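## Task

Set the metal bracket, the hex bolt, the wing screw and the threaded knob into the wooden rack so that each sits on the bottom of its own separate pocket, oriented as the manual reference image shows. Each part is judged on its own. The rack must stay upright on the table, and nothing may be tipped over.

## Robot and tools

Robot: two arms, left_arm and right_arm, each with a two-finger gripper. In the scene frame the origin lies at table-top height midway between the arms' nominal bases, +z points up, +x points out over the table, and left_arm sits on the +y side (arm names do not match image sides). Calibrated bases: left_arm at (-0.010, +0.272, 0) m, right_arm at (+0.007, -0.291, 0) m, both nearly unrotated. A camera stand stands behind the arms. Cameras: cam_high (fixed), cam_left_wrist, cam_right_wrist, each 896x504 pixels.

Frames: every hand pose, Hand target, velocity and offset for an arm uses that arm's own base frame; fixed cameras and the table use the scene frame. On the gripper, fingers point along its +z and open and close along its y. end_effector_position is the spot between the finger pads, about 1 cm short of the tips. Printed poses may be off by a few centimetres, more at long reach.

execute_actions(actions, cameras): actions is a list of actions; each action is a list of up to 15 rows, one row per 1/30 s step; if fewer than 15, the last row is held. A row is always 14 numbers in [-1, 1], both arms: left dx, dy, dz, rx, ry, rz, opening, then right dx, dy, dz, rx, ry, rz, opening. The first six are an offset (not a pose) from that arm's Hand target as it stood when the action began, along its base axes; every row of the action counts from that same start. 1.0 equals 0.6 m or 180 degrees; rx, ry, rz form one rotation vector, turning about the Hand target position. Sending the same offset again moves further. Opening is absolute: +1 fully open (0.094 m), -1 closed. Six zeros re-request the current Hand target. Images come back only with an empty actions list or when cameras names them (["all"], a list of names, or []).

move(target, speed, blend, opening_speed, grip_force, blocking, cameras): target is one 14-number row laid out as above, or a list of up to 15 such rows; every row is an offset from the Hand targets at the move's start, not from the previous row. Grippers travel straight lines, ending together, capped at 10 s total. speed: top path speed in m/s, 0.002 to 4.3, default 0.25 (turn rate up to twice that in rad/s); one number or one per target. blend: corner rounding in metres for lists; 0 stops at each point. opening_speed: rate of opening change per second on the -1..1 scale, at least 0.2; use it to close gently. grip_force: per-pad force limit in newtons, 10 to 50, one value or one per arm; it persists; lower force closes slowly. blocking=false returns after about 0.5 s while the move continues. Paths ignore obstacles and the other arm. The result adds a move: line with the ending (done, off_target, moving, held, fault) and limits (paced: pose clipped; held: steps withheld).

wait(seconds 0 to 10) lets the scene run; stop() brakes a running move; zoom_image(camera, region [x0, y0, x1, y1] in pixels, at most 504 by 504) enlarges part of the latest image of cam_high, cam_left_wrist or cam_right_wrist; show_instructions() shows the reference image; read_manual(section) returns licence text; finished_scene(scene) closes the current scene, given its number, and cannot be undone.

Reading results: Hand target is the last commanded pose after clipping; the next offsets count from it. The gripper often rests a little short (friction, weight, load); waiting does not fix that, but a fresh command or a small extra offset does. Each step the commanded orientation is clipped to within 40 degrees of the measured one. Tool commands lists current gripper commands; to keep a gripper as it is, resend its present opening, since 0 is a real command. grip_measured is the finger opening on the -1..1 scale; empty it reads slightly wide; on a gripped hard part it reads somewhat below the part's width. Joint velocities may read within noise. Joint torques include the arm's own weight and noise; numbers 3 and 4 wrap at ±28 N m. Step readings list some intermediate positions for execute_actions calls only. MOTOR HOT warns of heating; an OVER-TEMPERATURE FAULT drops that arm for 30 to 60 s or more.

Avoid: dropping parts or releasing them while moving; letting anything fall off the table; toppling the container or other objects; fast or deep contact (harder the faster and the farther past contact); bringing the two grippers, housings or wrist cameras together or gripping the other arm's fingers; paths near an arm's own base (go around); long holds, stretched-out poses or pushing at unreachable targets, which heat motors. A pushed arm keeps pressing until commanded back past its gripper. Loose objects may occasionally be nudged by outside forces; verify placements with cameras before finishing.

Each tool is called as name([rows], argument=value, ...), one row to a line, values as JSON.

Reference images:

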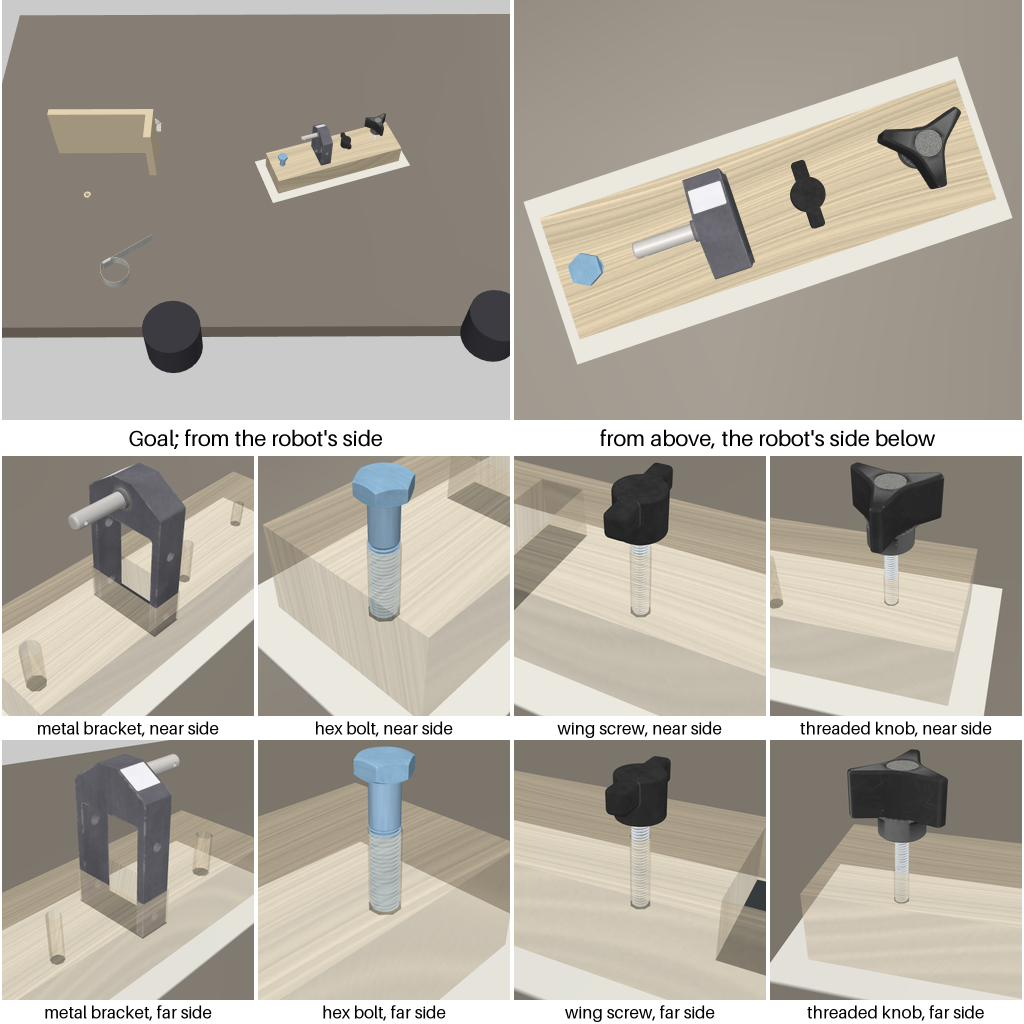

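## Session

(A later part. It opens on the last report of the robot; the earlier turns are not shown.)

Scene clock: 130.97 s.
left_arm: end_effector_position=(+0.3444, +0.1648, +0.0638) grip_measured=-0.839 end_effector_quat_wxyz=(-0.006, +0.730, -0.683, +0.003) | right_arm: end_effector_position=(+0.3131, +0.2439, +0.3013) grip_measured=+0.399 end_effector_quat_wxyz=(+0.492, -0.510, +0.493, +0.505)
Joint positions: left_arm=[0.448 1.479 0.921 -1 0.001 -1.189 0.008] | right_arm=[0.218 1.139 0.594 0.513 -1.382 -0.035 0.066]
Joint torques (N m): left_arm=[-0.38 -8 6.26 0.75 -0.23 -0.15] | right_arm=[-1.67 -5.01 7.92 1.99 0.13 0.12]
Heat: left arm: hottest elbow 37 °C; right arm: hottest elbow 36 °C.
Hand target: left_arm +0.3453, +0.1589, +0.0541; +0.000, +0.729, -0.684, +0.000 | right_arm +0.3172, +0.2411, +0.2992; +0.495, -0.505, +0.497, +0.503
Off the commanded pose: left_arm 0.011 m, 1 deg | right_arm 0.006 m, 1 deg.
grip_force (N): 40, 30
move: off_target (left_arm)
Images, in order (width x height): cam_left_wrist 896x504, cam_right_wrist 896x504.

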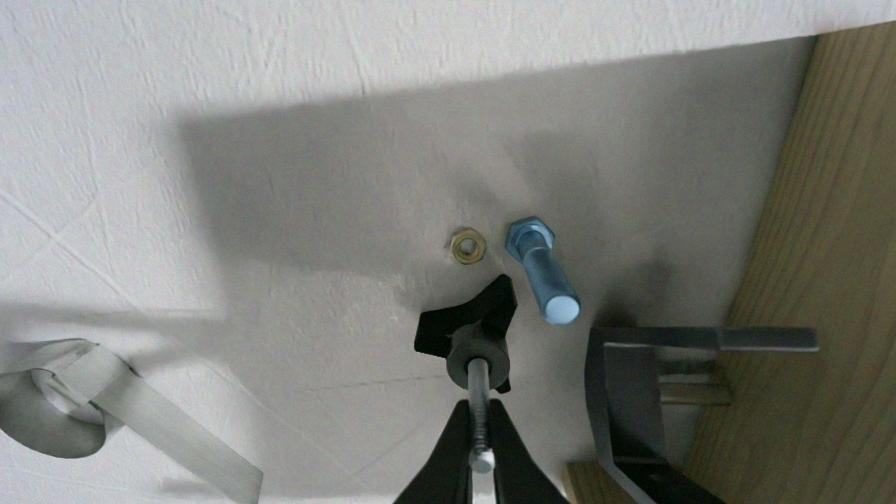

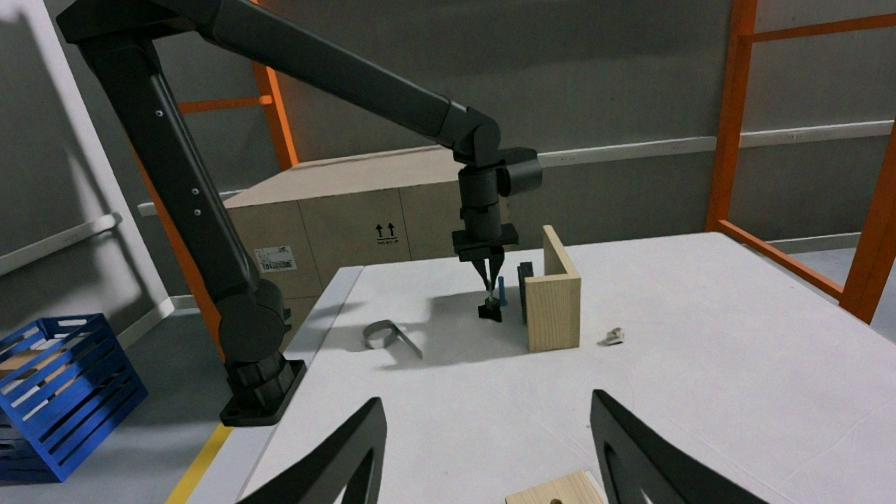

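move([
  [0, 0, 0.08, 0, 0, 0, -1, 0, 0, 0, 0, 0, 0, 0.4],
  [-0.0205, 0, 0.2767, 0, 0, -0.187, -1, 0, 0, 0, 0, 0, 0, 0.4],
  [0.0078, -0.6682, 0.4098, -0.0222, 0.6965, 0.6965, -1, 0, 0, 0, 0, 0, 0, 0.4],
], speed=0.5, blend=[0.02, 0.05, 0], cameras=["cam_left_wrist", "cam_right_wrist"])

zoom_image(camera="cam_right_wrist", region=[370, 240, 610, 480])

Scene clock: 137.47 s.
left_arm: end_effector_position=(+0.3462, -0.2354, +0.2937) grip_measured=-0.840 end_effector_quat_wxyz=(+0.497, +0.495, +0.508, -0.499) | right_arm: end_effector_position=(+0.3131, +0.2439, +0.3013) grip_measured=+0.399 end_effector_quat_wxyz=(+0.492, -0.510, +0.493, +0.505)
Joint positions: left_arm=[-0.175 1.226 0.638 0.548 1.384 0.025 0.008] | right_arm=[0.218 1.139 0.594 0.513 -1.382 -0.035 0.066]
Joint torques (N m): left_arm=[-0.38 -5.42 9.4 2.03 -0.14 -0.19] | right_arm=[-1.73 -4.95 7.92 2 0.13 0.12]
Heat: left arm: hottest elbow 38 °C; right arm: hottest elbow 36 °C.
Hand target: left_arm +0.3499, -0.2421, +0.3001; +0.500, +0.500, +0.499, -0.500 | right_arm +0.3172, +0.2411, +0.2992; +0.495, -0.505, +0.497, +0.503
Off the commanded pose: left_arm 0.010 m, 1 deg | right_arm 0.005 m, 1 deg.
grip_force (N): 40, 30
move: done
Images, in order (width x height): cam_left_wrist 896x504, cam_right_wrist 896x504.

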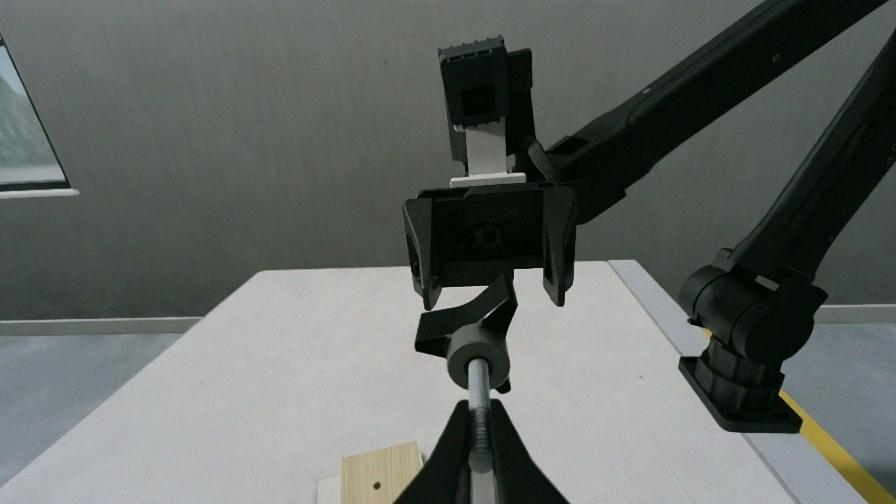

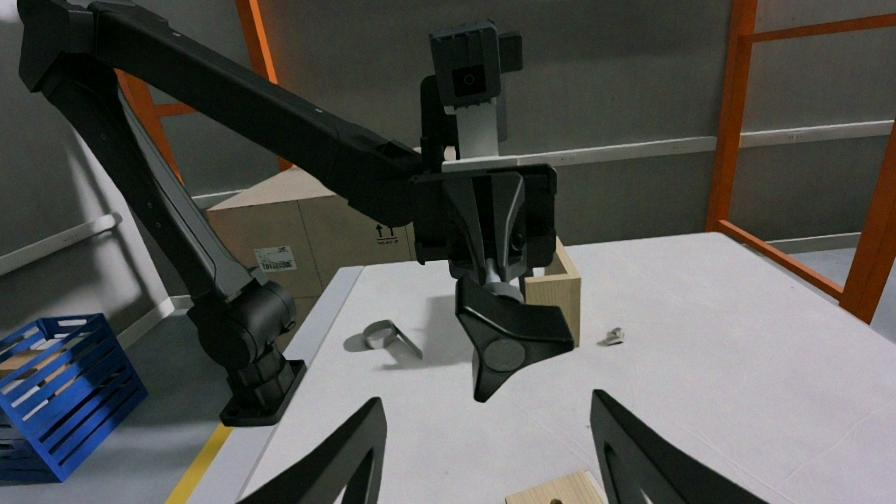

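Scaled by 2.100 from the camera's 896x504 image, which has a finer 1280x720 frame.

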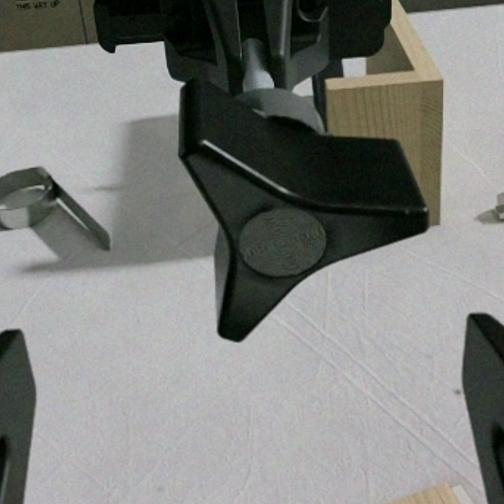

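move(target=[0, 0, 0, 0, 0, 0, -1, 0.0085, 0.0638, 0.008, 0, 0, 0, 0.4], speed=0.15, cameras=["cam_right_wrist"])

zoom_image(camera="cam_right_wrist", region=[370, 264, 610, 504])

Scene clock: 139.40 s.
left_arm: end_effector_position=(+0.3462, -0.2354, +0.2937) grip_measured=-0.840 end_effector_quat_wxyz=(+0.497, +0.495, +0.508, -0.499) | right_arm: end_effector_position=(+0.3152, +0.2727, +0.2882) grip_measured=+0.399 end_effector_quat_wxyz=(+0.484, -0.498, +0.511, +0.506)
Joint positions: left_arm=[-0.175 1.226 0.638 0.548 1.384 0.024 0.008] | right_arm=[0.304 1.175 0.594 0.516 -1.276 -0.027 0.066]
Joint torques (N m): left_arm=[0.03 -5.42 9.37 1.87 -0.16 -0.14] | right_arm=[-0.32 -5.48 10.92 2.24 0.12 0.11]
Heat: left arm: hottest elbow 38 °C; right arm: hottest elbow 36 °C.
Hand target: left_arm +0.3496, -0.2419, +0.3000; +0.499, +0.501, +0.500, -0.500 | right_arm +0.3224, +0.2795, +0.3038; +0.495, -0.505, +0.497, +0.503
Off the commanded pose: left_arm 0.010 m, 1 deg | right_arm 0.019 m, 2 deg.
grip_force (N): 40, 30
move: off_target (right_arm)
Images, in order (width x height): cam_right_wrist 896x504.

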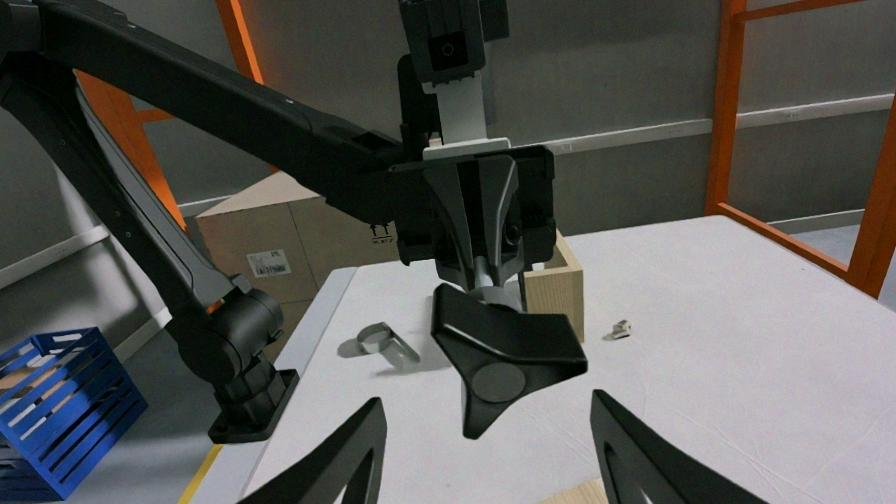

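Scaled by 2.100 from the camera's 896x504 image, which has a finer 1280x720 frame.

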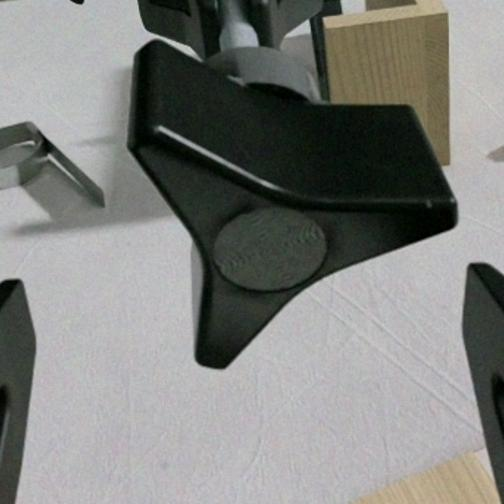

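move(target=[0, 0, 0, 0, 0, 0, -1, 0.011, 0.0225, 0.0395, 0, 0, 0, 0.4], speed=0.15, cameras=["cam_right_wrist"])

zoom_image(camera="cam_right_wrist", region=[370, 264, 610, 504])

Scene clock: 141.93 s.
left_arm: end_effector_position=(+0.3462, -0.2354, +0.2937) grip_measured=-0.840 end_effector_quat_wxyz=(+0.497, +0.495, +0.508, -0.499) | right_arm: end_effector_position=(+0.3202, +0.2844, +0.3014) grip_measured=+0.399 end_effector_quat_wxyz=(+0.483, -0.496, +0.513, +0.507)
Joint positions: left_arm=[-0.175 1.226 0.638 0.548 1.384 0.024 0.008] | right_arm=[0.332 1.175 0.634 0.481 -1.246 -0.017 0.066]
Joint torques (N m): left_arm=[-0.5 -5.19 9.37 1.8 -0.12 -0.14] | right_arm=[-0.15 -6.65 12.82 1.18 0.11 0.11]
Heat: left arm: hottest elbow 38 °C; right arm: hottest elbow 37 °C.
Hand target: left_arm +0.3496, -0.2419, +0.3000; +0.499, +0.501, +0.500, -0.500 | right_arm +0.3289, +0.2930, +0.3276; +0.495, -0.505, +0.497, +0.503
Off the commanded pose: left_arm 0.010 m, 1 deg | right_arm 0.029 m, 3 deg.
grip_force (N): 40, 30
move: off_target (right_arm)
Images, in order (width x height): cam_right_wrist 896x504.

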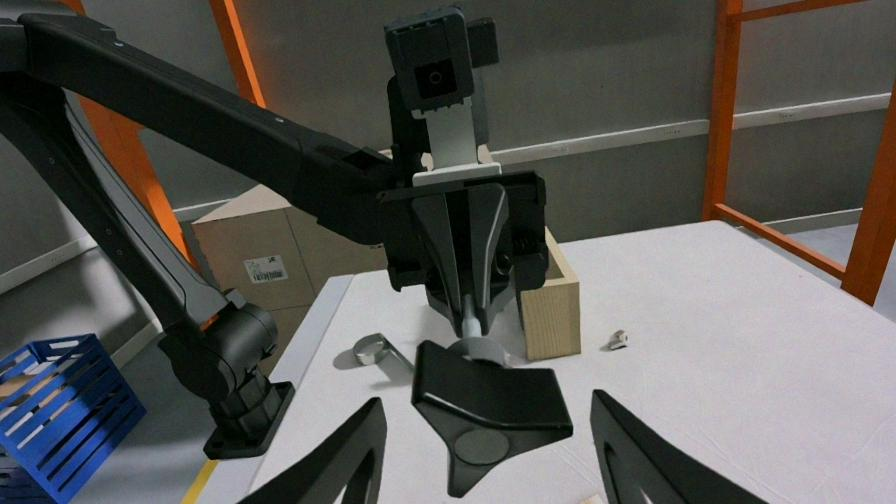

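Scaled by 2.100 from the camera's 896x504 image, which has a finer 1280x720 frame.

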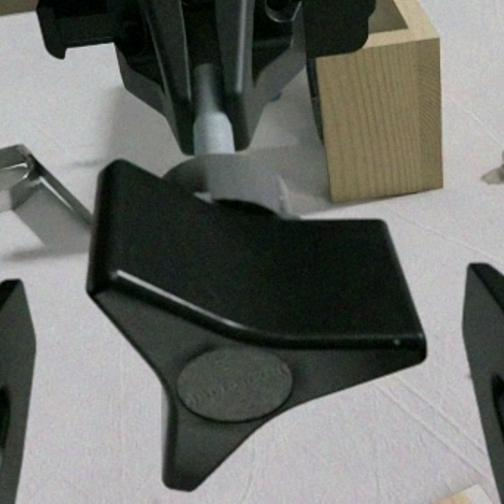

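move([
  [0, 0, 0, 0, 0, 0, -1, 0.001, 0.009, 0.004, 0, 0, 0, 0.4],
  [0, 0, 0, 0, 0, 0, -1, 0.001, 0.009, 0.004, 0, 0, 0, -1],
], speed=0.15, opening_speed=0.7, cameras=["cam_right_wrist"])

zoom_image(camera="cam_right_wrist", region=[370, 264, 610, 504])

Scene clock: 145.50 s.
left_arm: end_effector_position=(+0.3453, -0.2358, +0.2937) grip_measured=-0.840 end_effector_quat_wxyz=(+0.495, +0.496, +0.508, -0.501) | right_arm: end_effector_position=(+0.3222, +0.2895, +0.3036) grip_measured=-0.199 end_effector_quat_wxyz=(+0.484, -0.494, +0.516, +0.505)
Joint positions: left_arm=[-0.176 1.226 0.638 0.548 1.388 0.02 0.008] | right_arm=[0.346 1.176 0.643 0.47 -1.223 -0.017 0.038]
Joint torques (N m): left_arm=[0.32 -5.19 9.33 1.74 -0.29 -0.12] | right_arm=[-0.21 -6.48 12.93 1.33 -0.25 0.1]
Heat: left arm: hottest elbow 38 °C; right arm: hottest elbow 37 °C.
Hand target: left_arm +0.3496, -0.2419, +0.3000; +0.499, +0.501, +0.500, -0.500 | right_arm +0.3295, +0.2984, +0.3300; +0.495, -0.505, +0.497, +0.503
Off the commanded pose: left_arm 0.010 m, 1 deg | right_arm 0.029 m, 3 deg.
grip_force (N): 40, 30
move: off_target (right_arm); target 2's new opening was sent with right_arm's hand 0.028 m and 2 deg from that target
Images, in order (width x height): cam_right_wrist 896x504.

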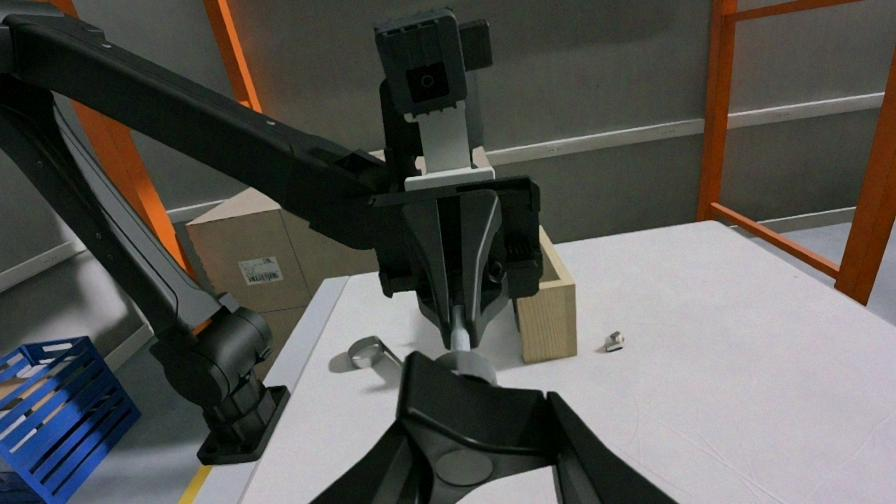

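Scaled by 2.100 from the camera's 896x504 image, which has a finer 1280x720 frame.

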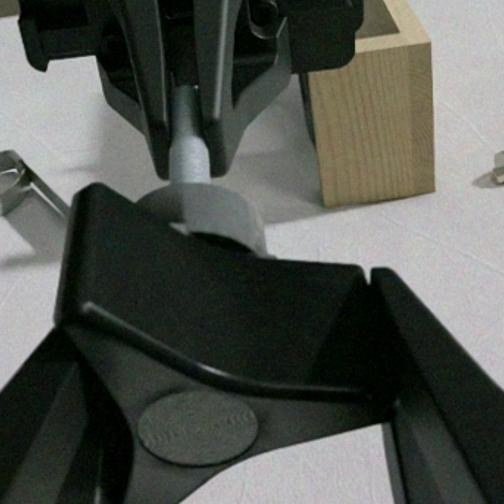

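move([
  [0, 0, 0, 0, 0, 0, -0.5, 0, 0, 0, 0, 0, 0, -1],
  [0, 0.15, 0, 0, 0, 0, -0.5, 0, 0, 0, 0, 0, 0, -1],
  [-0.0077, 0.7198, -0.1333, 0.164, 0.6121, 0.6146, -0.4, 0.1883, -0.1748, -0.3467, -0.4806, 0.2011, -0.2134, -1],
  [0.0173, 0.7568, -0.3533, -0.0225, 0.7157, 0.7186, -0.4, 0.1883, -0.1748, -0.3467, -0.4806, 0.2011, -0.2134, -1],
], speed=[0.2, 0.25, 0.5, 0.4], blend=[0, 0.01, 0.03, 0], opening_speed=1.5, cameras=["cam_left_wrist", "cam_right_wrist"])

Scene clock: 156.57 s.
left_arm: end_effector_position=(+0.3626, +0.2068, +0.0952) grip_measured=-0.402 end_effector_quat_wxyz=(-0.002, +0.719, -0.695, +0.001) | right_arm: end_effector_position=(+0.4270, +0.1814, +0.1087) grip_measured=-0.199 end_effector_quat_wxyz=(-0.025, -0.362, +0.932, -0.013)
Joint positions: left_arm=[0.52 1.528 1.071 -1.108 0.001 -1.086 0.028] | right_arm=[0.412 1.661 1.271 -1.233 0.025 -0.328 0.038]
Joint torques (N m): left_arm=[2.73 -9.58 6.84 0.66 -0.26 -0.14] | right_arm=[-0.21 -12.1 11.99 0.03 0.18 0.16]
Heat: left arm: hottest elbow 39 °C; right arm: hottest elbow 37 °C.
Hand target: left_arm +0.3597, +0.2122, +0.0880; -0.001, +0.729, -0.685, -0.001 | right_arm +0.4425, +0.1934, +0.1218; -0.010, -0.363, +0.932, -0.015
Off the commanded pose: left_arm 0.009 m, 2 deg | right_arm 0.024 m, 2 deg.
grip_force (N): 40, 30
move: off_target (right_arm); blend cut to 0 m at target 3; target 3's new opening was sent with left_arm's hand 0.022 m and 2 deg from that target
Images, in order (width x height): cam_left_wrist 896x504, cam_right_wrist 896x504.

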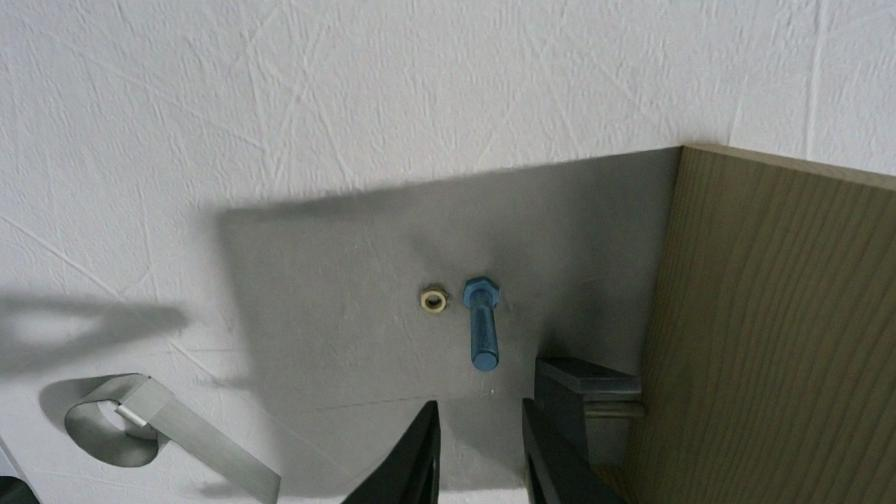

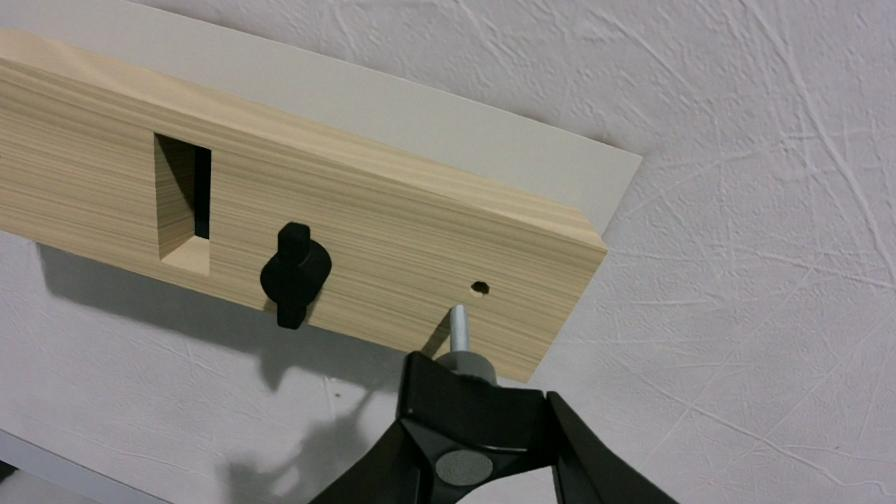

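zoom_image(camera="cam_right_wrist", region=[380, 270, 540, 430])

zoom_image(camera="cam_left_wrist", region=[400, 250, 560, 410])

Scaled by 3.150 from the camera's 896x504 image, which has a finer 1280x720 frame.

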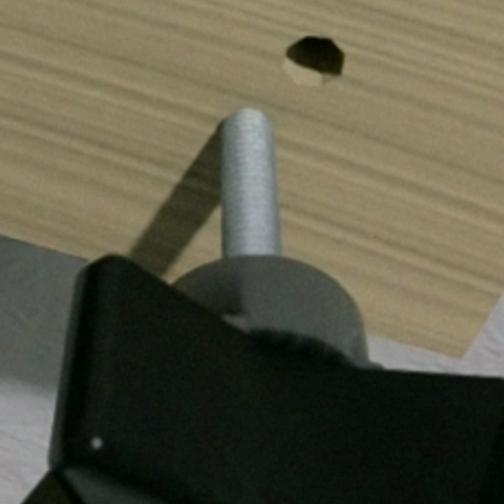

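Scaled by 3.150 from the camera's 896x504 image, which has a finer 1280x720 frame.

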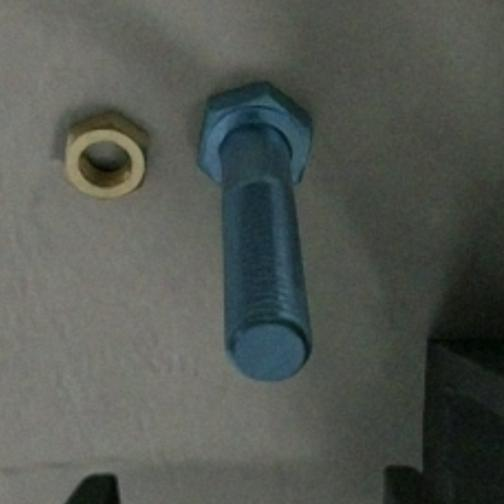

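move([
  [-0.002, 0, -0.0713, 0, 0, -0.0778, -0.4, -0.0017, -0.01, 0.05, -0.0143, -0.0131, 0, -1],
  [-0.002, 0, -0.0713, 0, 0, -0.0778, -1, -0.0092, -0.0157, -0.0255, -0.0143, -0.0131, 0, -1],
], speed=[0.15, 0.15], opening_speed=1, cameras=["cam_left_wrist", "cam_right_wrist"])

zoom_image(camera="cam_right_wrist", region=[380, 250, 540, 410])

Scene clock: 166.53 s.
left_arm: end_effector_position=(+0.3633, +0.2073, +0.0550) grip_measured=-0.762 end_effector_quat_wxyz=(+0.006, -0.640, +0.769, -0.001) | right_arm: end_effector_position=(+0.4357, +0.1792, +0.1096) grip_measured=-0.199 end_effector_quat_wxyz=(-0.002, -0.361, +0.932, -0.042)
Joint positions: left_arm=[0.52 1.58 1.012 -0.99 0 -0.868 0.011] | right_arm=[0.422 1.651 1.261 -1.189 0.083 -0.317 0.038]
Joint torques (N m): left_arm=[2.73 -9.47 6.28 0.8 -0.24 0.07] | right_arm=[-0.26 -12.57 7.69 0.96 0.22 0.15]
Heat: left arm: hottest elbow 39 °C; right arm: hottest elbow 37 °C.
Hand target: left_arm +0.3586, +0.2123, +0.0451; +0.001, -0.640, +0.768, +0.001 | right_arm +0.4370, +0.1841, +0.1067; +0.001, -0.362, +0.931, -0.044
Off the commanded pose: left_arm 0.012 m, 1 deg | right_arm 0.006 m, 0 deg.
grip_force (N): 40, 30
move: off_target (left_arm); target 2's new opening was sent with left_arm's hand 0.012 m and 1 deg from that target
Images, in order (width x height): cam_left_wrist 896x504, cam_right_wrist 896x504.

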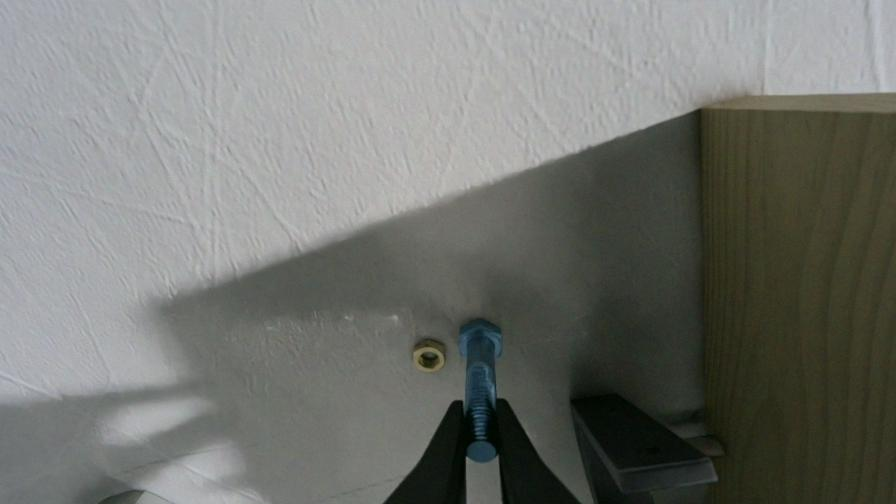

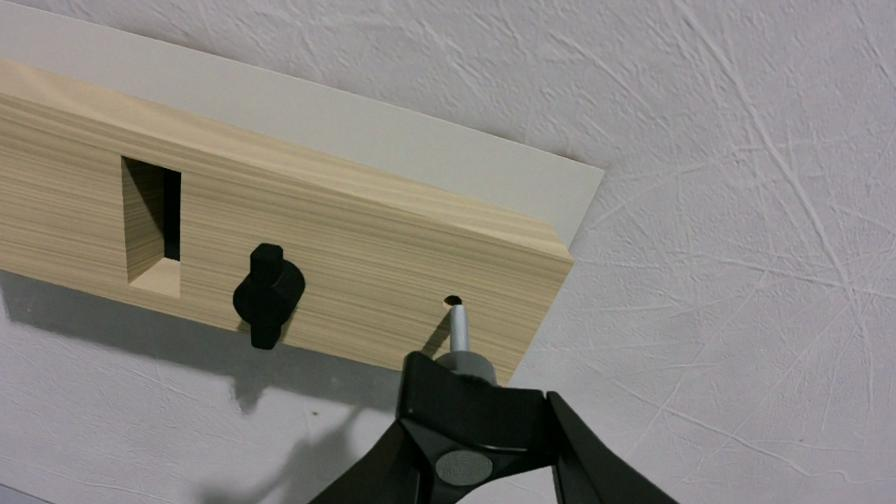

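Scaled by 3.150 from the camera's 896x504 image, which has a finer 1280x720 frame.

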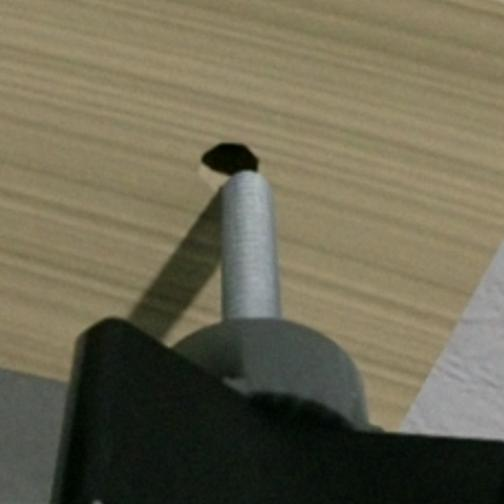

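move([
  [0,0,0,0,0,0,-1, 0.001,0.006,0.04,0,0,0,-1],
  [0,0,0,0,0,0,-1, 0.001,0.006,0.002,0,0,0,-1],
], speed=0.12, cameras=["cam_right_wrist"])

zoom_image(camera="cam_right_wrist", region=[380, 250, 540, 410])

Scene clock: 170.30 s.
left_arm: end_effector_position=(+0.3633, +0.2073, +0.0550) grip_measured=-0.763 end_effector_quat_wxyz=(+0.006, -0.640, +0.769, -0.001) | right_arm: end_effector_position=(+0.4337, +0.1805, +0.1095) grip_measured=-0.199 end_effector_quat_wxyz=(-0.005, -0.361, +0.931, -0.042)
Joint positions: left_arm=[0.52 1.58 1.012 -0.99 0 -0.868 0.011] | right_arm=[0.426 1.652 1.261 -1.195 0.083 -0.313 0.038]
Joint torques (N m): left_arm=[2.55 -9.88 6.23 0.69 -0.21 0.09] | right_arm=[-0.21 -12.28 8.34 1.18 0.21 0.18]
Heat: left arm: hottest elbow 39 °C; right arm: hottest elbow 37 °C.
Hand target: left_arm +0.3586, +0.2123, +0.0451; +0.001, -0.640, +0.768, +0.001 | right_arm +0.4375, +0.1876, +0.1078; +0.001, -0.362, +0.931, -0.044
Off the commanded pose: left_arm 0.012 m, 1 deg | right_arm 0.008 m, 1 deg.
grip_force (N): 40, 30
move: off_target (left_arm)
Images, in order (width x height): cam_right_wrist 896x504.

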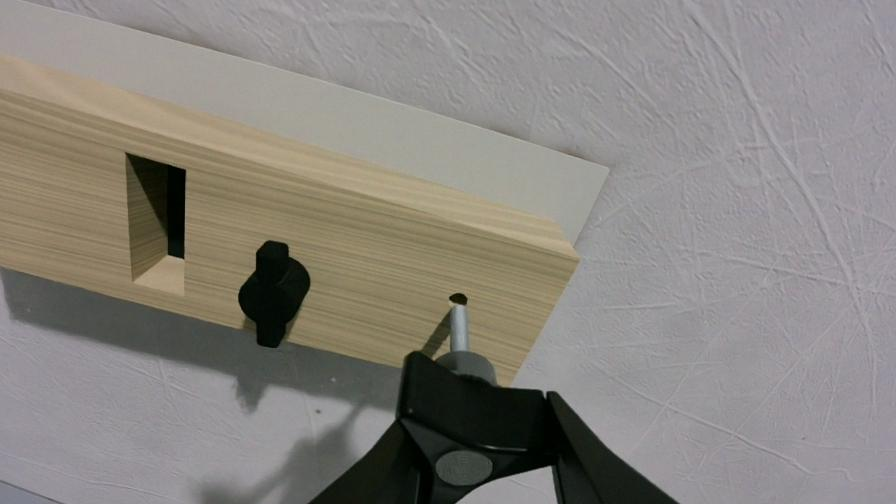

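Scaled by 3.150 from the camera's 896x504 image, which has a finer 1280x720 frame.

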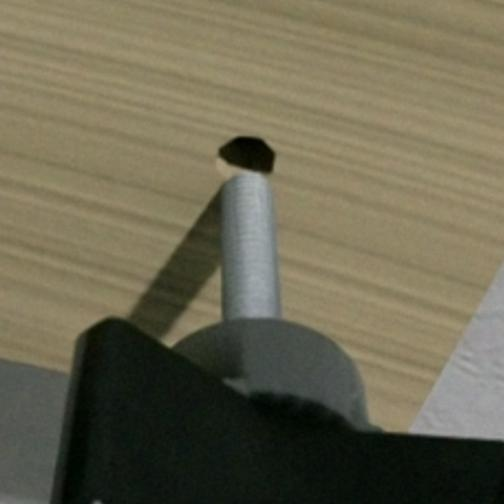

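move([
  [0,0,0,0,0,0,-1, 0.0037,0.0034,0.04,0,0,0,-1],
  [0,0,0,0,0,0,-1, 0.0037,0.0034,-0.002,0,0,0,-1],
], speed=0.12, cameras=["cam_right_wrist"])

zoom_image(camera="cam_right_wrist", region=[380, 250, 540, 410])

Scene clock: 172.20 s.
left_arm: end_effector_position=(+0.3633, +0.2073, +0.0550) grip_measured=-0.763 end_effector_quat_wxyz=(+0.006, -0.640, +0.769, -0.001) | right_arm: end_effector_position=(+0.4327, +0.1807, +0.1090) grip_measured=-0.199 end_effector_quat_wxyz=(-0.007, -0.361, +0.931, -0.042)
Joint positions: left_arm=[0.52 1.58 1.012 -0.99 0 -0.868 0.011] | right_arm=[0.428 1.653 1.261 -1.198 0.083 -0.312 0.038]
Joint torques (N m): left_arm=[2.73 -9.58 6.27 0.75 -0.21 0.09] | right_arm=[-0.26 -11.69 8.87 1.2 0.2 0.18]
Heat: left arm: hottest elbow 38 °C; right arm: hottest elbow 37 °C.
Hand target: left_arm +0.3586, +0.2123, +0.0451; +0.001, -0.640, +0.768, +0.001 | right_arm +0.4398, +0.1896, +0.1066; +0.001, -0.362, +0.931, -0.044
Off the commanded pose: left_arm 0.012 m, 1 deg | right_arm 0.012 m, 1 deg.
grip_force (N): 40, 30
move: off_target (left_arm, right_arm)
Images, in order (width x height): cam_right_wrist 896x504.

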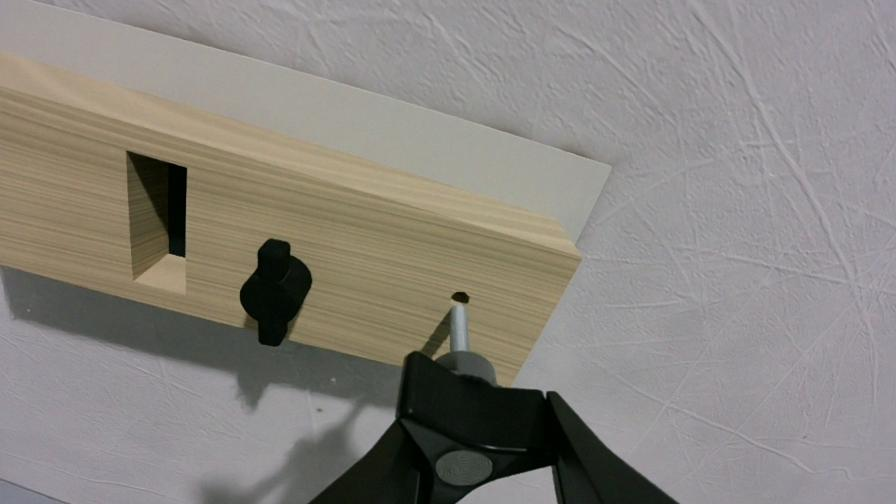

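Scaled by 3.150 from the camera's 896x504 image, which has a finer 1280x720 frame.

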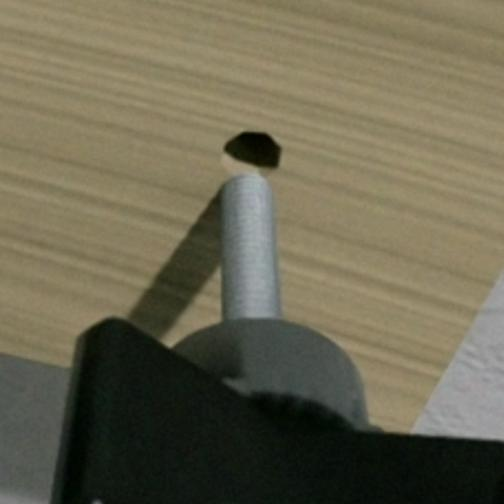

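move([
  [0,0,0,0,0,0,-1, -0.0062,-0.0062,0.1,0,0,0,-1],
  [0,0,0,0,0,0,-1, -0.0062,-0.0062,-0.002,0,0,0,-1],
], speed=0.15, cameras=["cam_right_wrist"])

zoom_image(camera="cam_right_wrist", region=[380, 250, 540, 410])

Scene clock: 174.70 s.
left_arm: end_effector_position=(+0.3633, +0.2073, +0.0550) grip_measured=-0.763 end_effector_quat_wxyz=(+0.006, -0.640, +0.769, -0.001) | right_arm: end_effector_position=(+0.4345, +0.1814, +0.1088) grip_measured=-0.199 end_effector_quat_wxyz=(-0.002, -0.361, +0.932, -0.042)
Joint positions: left_arm=[0.52 1.58 1.012 -0.99 0 -0.868 0.011] | right_arm=[0.428 1.652 1.259 -1.187 0.084 -0.312 0.038]
Joint torques (N m): left_arm=[2.73 -9.64 6.26 0.76 -0.23 0.08] | right_arm=[-0.5 -12.51 7.66 0.99 0.17 0.13]
Heat: left arm: hottest elbow 38 °C; right arm: hottest elbow 37 °C.
Hand target: left_arm +0.3586, +0.2123, +0.0451; +0.001, -0.640, +0.768, +0.001 | right_arm +0.4362, +0.1860, +0.1055; +0.001, -0.362, +0.931, -0.044
Off the commanded pose: left_arm 0.012 m, 1 deg | right_arm 0.006 m, 0 deg.
grip_force (N): 40, 30
move: off_target (left_arm)
Images, in order (width x height): cam_right_wrist 896x504.

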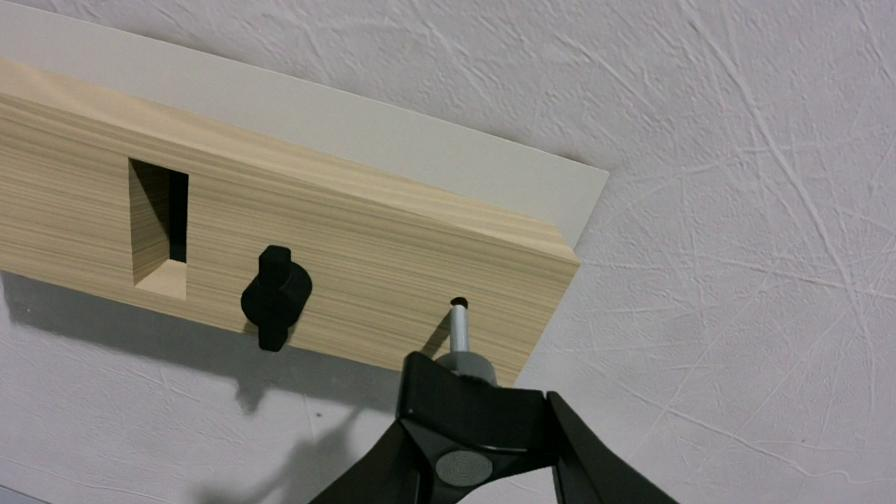

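Scaled by 3.150 from the camera's 896x504 image, which has a finer 1280x720 frame.

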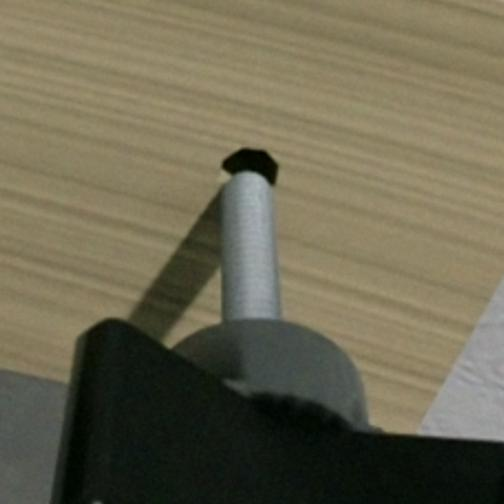

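move([
  [0,0,0,0,0,0,-1, 0.001,0.0009,0.1,0,0,0,-1],
  [0,0,0,0,0,0,-1, 0.001,0.0009,0.0,0,0,0,-1],
  [0,0,0,0,0,0,-1, 0.001,0.0009,-0.0133,0,0,0,-1],
], speed=[0.15,0.15,0.03], blend=[0,0.002,0], cameras=["cam_right_wrist"])

zoom_image(camera="cam_right_wrist", region=[380, 250, 540, 410])

Scene clock: 177.27 s.
left_arm: end_effector_position=(+0.3633, +0.2073, +0.0550) grip_measured=-0.763 end_effector_quat_wxyz=(+0.006, -0.640, +0.769, -0.001) | right_arm: end_effector_position=(+0.4369, +0.1825, +0.1012) grip_measured=-0.199 end_effector_quat_wxyz=(+0.000, -0.361, +0.932, -0.042)
Joint positions: left_arm=[0.52 1.58 1.012 -0.99 0 -0.868 0.011] | right_arm=[0.428 1.663 1.251 -1.164 0.084 -0.312 0.038]
Joint torques (N m): left_arm=[2.43 -9.76 6.2 0.81 -0.21 0.06] | right_arm=[-0.38 -12.63 7.47 0.87 0.18 0.14]
Heat: left arm: hottest elbow 38 °C; right arm: hottest elbow 37 °C.
Hand target: left_arm +0.3586, +0.2123, +0.0451; +0.001, -0.640, +0.768, +0.001 | right_arm +0.4368, +0.1865, +0.0975; +0.001, -0.362, +0.931, -0.044
Off the commanded pose: left_arm 0.012 m, 1 deg | right_arm 0.005 m, 0 deg.
grip_force (N): 40, 30
move: off_target (left_arm)
Images, in order (width x height): cam_right_wrist 896x504.

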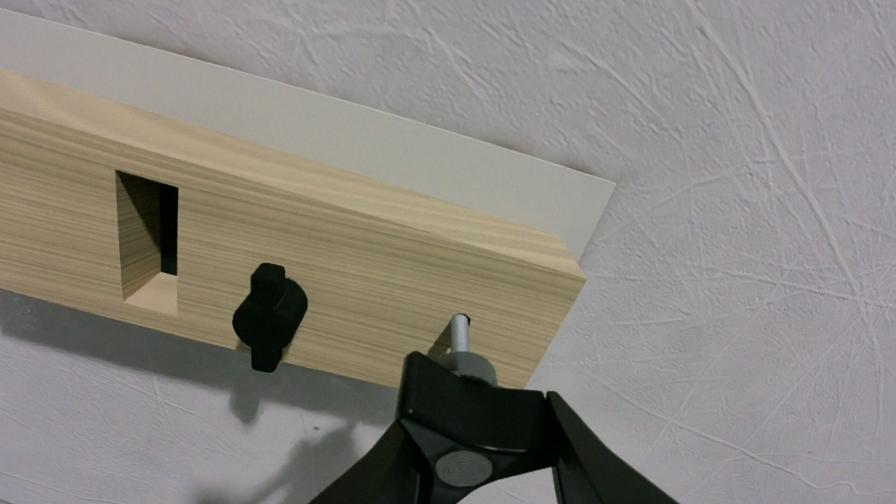

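Scaled by 3.150 from the camera's 896x504 image, which has a finer 1280x720 frame.

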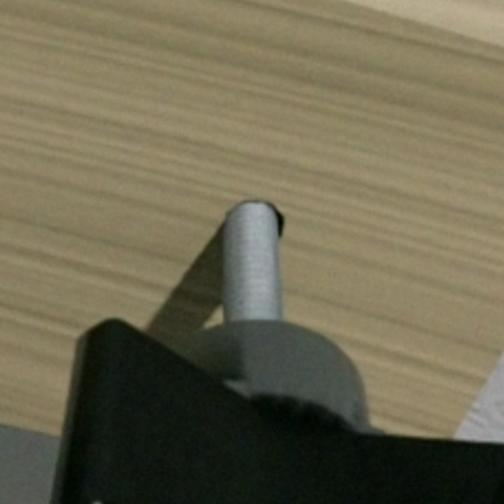

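move(target=[0,0,0,0,0,0,-1, -0.0015,-0.0014,-0.02,0,0,0,-1], speed=0.05, cameras=["cam_right_wrist"])

zoom_image(camera="cam_right_wrist", region=[380, 250, 540, 410])

Scene clock: 178.43 s.
left_arm: end_effector_position=(+0.3633, +0.2073, +0.0550) grip_measured=-0.763 end_effector_quat_wxyz=(+0.006, -0.640, +0.769, -0.001) | right_arm: end_effector_position=(+0.4367, +0.1824, +0.0907) grip_measured=-0.199 end_effector_quat_wxyz=(+0.002, -0.361, +0.932, -0.042)
Joint positions: left_arm=[0.52 1.58 1.012 -0.99 0 -0.868 0.011] | right_arm=[0.428 1.671 1.232 -1.132 0.084 -0.312 0.038]
Joint torques (N m): left_arm=[2.61 -9.58 6.32 0.75 -0.24 0.06] | right_arm=[-0.5 -12.51 7.25 0.83 0.17 0.13]
Heat: left arm: hottest elbow 38 °C; right arm: hottest elbow 37 °C.
Hand target: left_arm +0.3586, +0.2123, +0.0451; +0.001, -0.640, +0.768, +0.001 | right_arm +0.4358, +0.1857, +0.0855; +0.001, -0.362, +0.931, -0.044
Off the commanded pose: left_arm 0.012 m, 1 deg | right_arm 0.006 m, 0 deg.
grip_force (N): 40, 30
move: off_target (left_arm)
Images, in order (width x height): cam_right_wrist 896x504.

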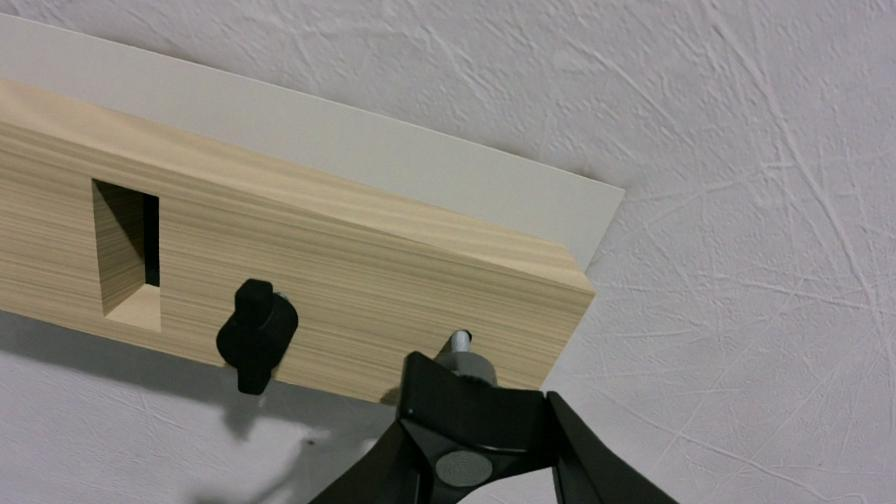

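Scaled by 3.150 from the camera's 896x504 image, which has a finer 1280x720 frame.

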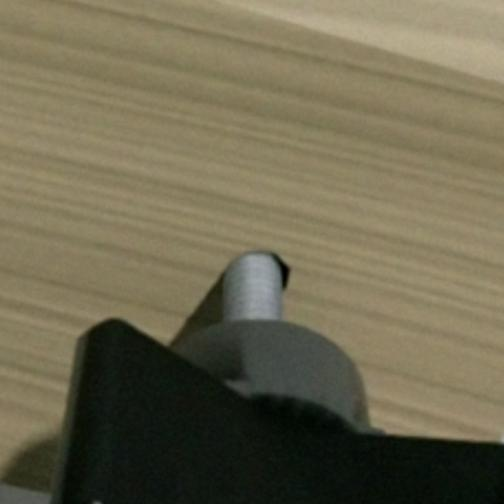

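move(target=[0,0,0,0,0,0,-1, -0.0018,-0.0016,-0.0245,0,0,0,-1], speed=0.05, cameras=["cam_right_wrist"])

zoom_image(camera="cam_right_wrist", region=[380, 250, 540, 410])

Scene clock: 179.40 s.
left_arm: end_effector_position=(+0.3633, +0.2073, +0.0550) grip_measured=-0.763 end_effector_quat_wxyz=(+0.006, -0.640, +0.769, -0.001) | right_arm: end_effector_position=(+0.4367, +0.1823, +0.0879) grip_measured=-0.199 end_effector_quat_wxyz=(+0.005, -0.361, +0.932, -0.042)
Joint positions: left_arm=[0.52 1.58 1.012 -0.99 0 -0.868 0.011] | right_arm=[0.428 1.671 1.224 -1.119 0.085 -0.312 0.038]
Joint torques (N m): left_arm=[2.49 -9.35 6.28 0.69 -0.23 0.06] | right_arm=[-0.38 -11.11 5.98 1.74 0.11 0.12]
Heat: left arm: hottest elbow 38 °C; right arm: hottest elbow 37 °C.
Hand target: left_arm +0.3586, +0.2123, +0.0451; +0.001, -0.640, +0.768, +0.001 | right_arm +0.4347, +0.1846, +0.0707; +0.001, -0.362, +0.931, -0.044
Off the commanded pose: left_arm 0.012 m, 1 deg | right_arm 0.017 m, 0 deg.
grip_force (N): 40, 30
move: off_target (left_arm, right_arm)
Images, in order (width x height): cam_right_wrist 896x504.

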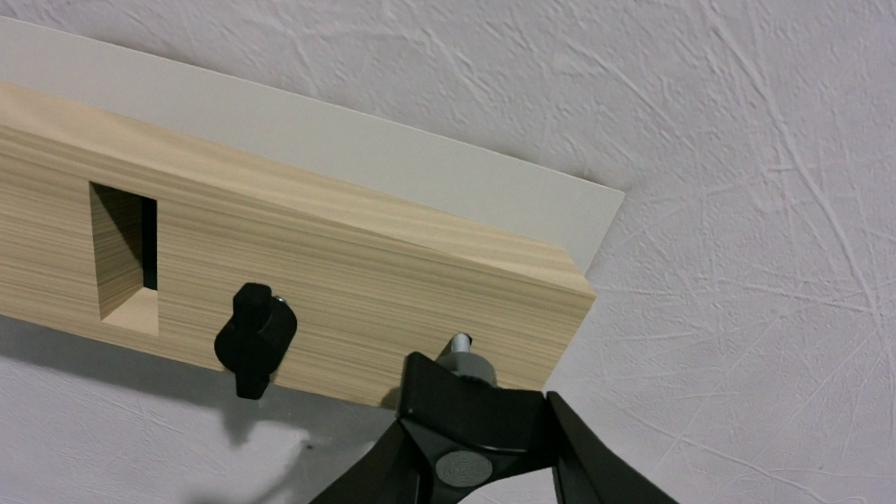

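Scaled by 3.150 from the camera's 896x504 image, which has a finer 1280x720 frame.

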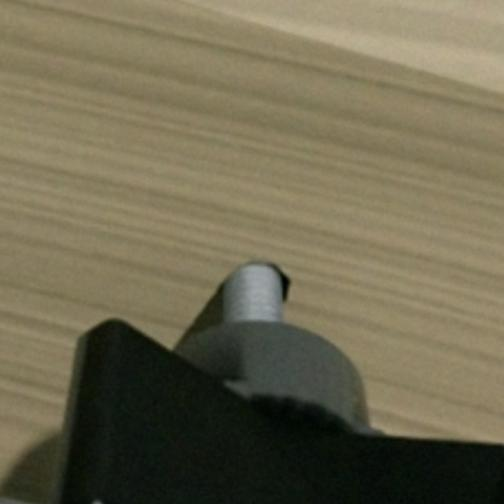

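move([
  [0,0,0,0,0,0,-1, 0,0,0.019,0,0,0,-1],
  [0,0,0,0,0,0,-1, 0,0,0.019,0,0,0,0.4],
], speed=0.05, opening_speed=1.5, cameras=["cam_right_wrist"])

zoom_image(camera="cam_right_wrist", region=[350, 250, 590, 490])

Scene clock: 182.10 s.
left_arm: end_effector_position=(+0.3633, +0.2073, +0.0550) grip_measured=-0.763 end_effector_quat_wxyz=(+0.006, -0.640, +0.769, -0.001) | right_arm: end_effector_position=(+0.4350, +0.1815, +0.0856) grip_measured=+0.398 end_effector_quat_wxyz=(+0.002, -0.361, +0.932, -0.042)
Joint positions: left_arm=[0.52 1.58 1.012 -0.99 0 -0.868 0.011] | right_arm=[0.428 1.673 1.22 -1.119 0.085 -0.312 0.066]
Joint torques (N m): left_arm=[2.55 -9.41 6.27 0.75 -0.22 0.07] | right_arm=[-0.56 -12.51 7.45 0.7 0.14 0.12]
Heat: left arm: hottest elbow 38 °C; right arm: hottest elbow 37 °C.
Hand target: left_arm +0.3586, +0.2123, +0.0451; +0.001, -0.640, +0.768, +0.001 | right_arm +0.4347, +0.1847, +0.0821; +0.001, -0.362, +0.931, -0.044
Off the commanded pose: left_arm 0.012 m, 1 deg | right_arm 0.005 m, 0 deg.
grip_force (N): 40, 30
move: off_target (left_arm)
Images, in order (width x height): cam_right_wrist 896x504.

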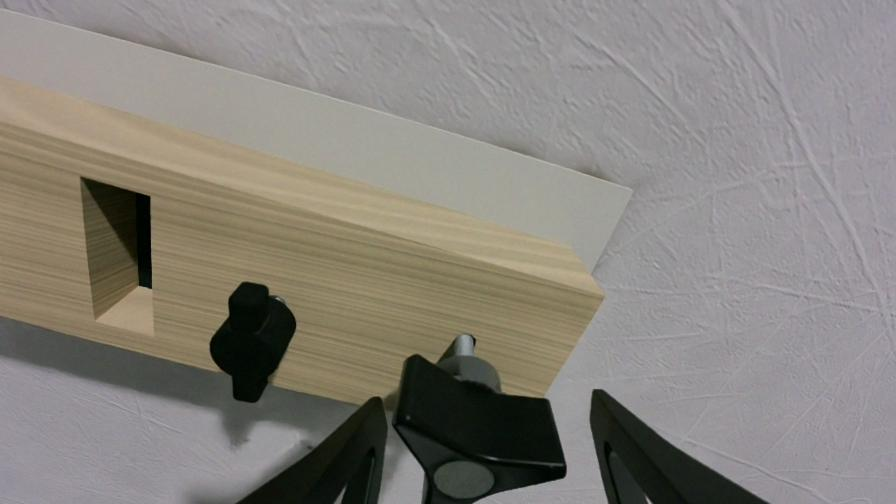

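Scaled by 2.100 from the camera's 896x504 image, which has a finer 1280x720 frame.

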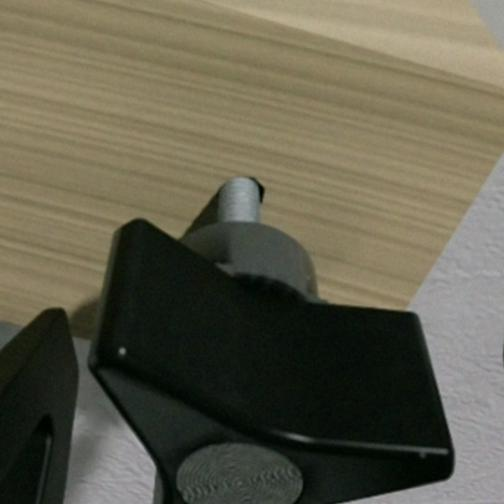

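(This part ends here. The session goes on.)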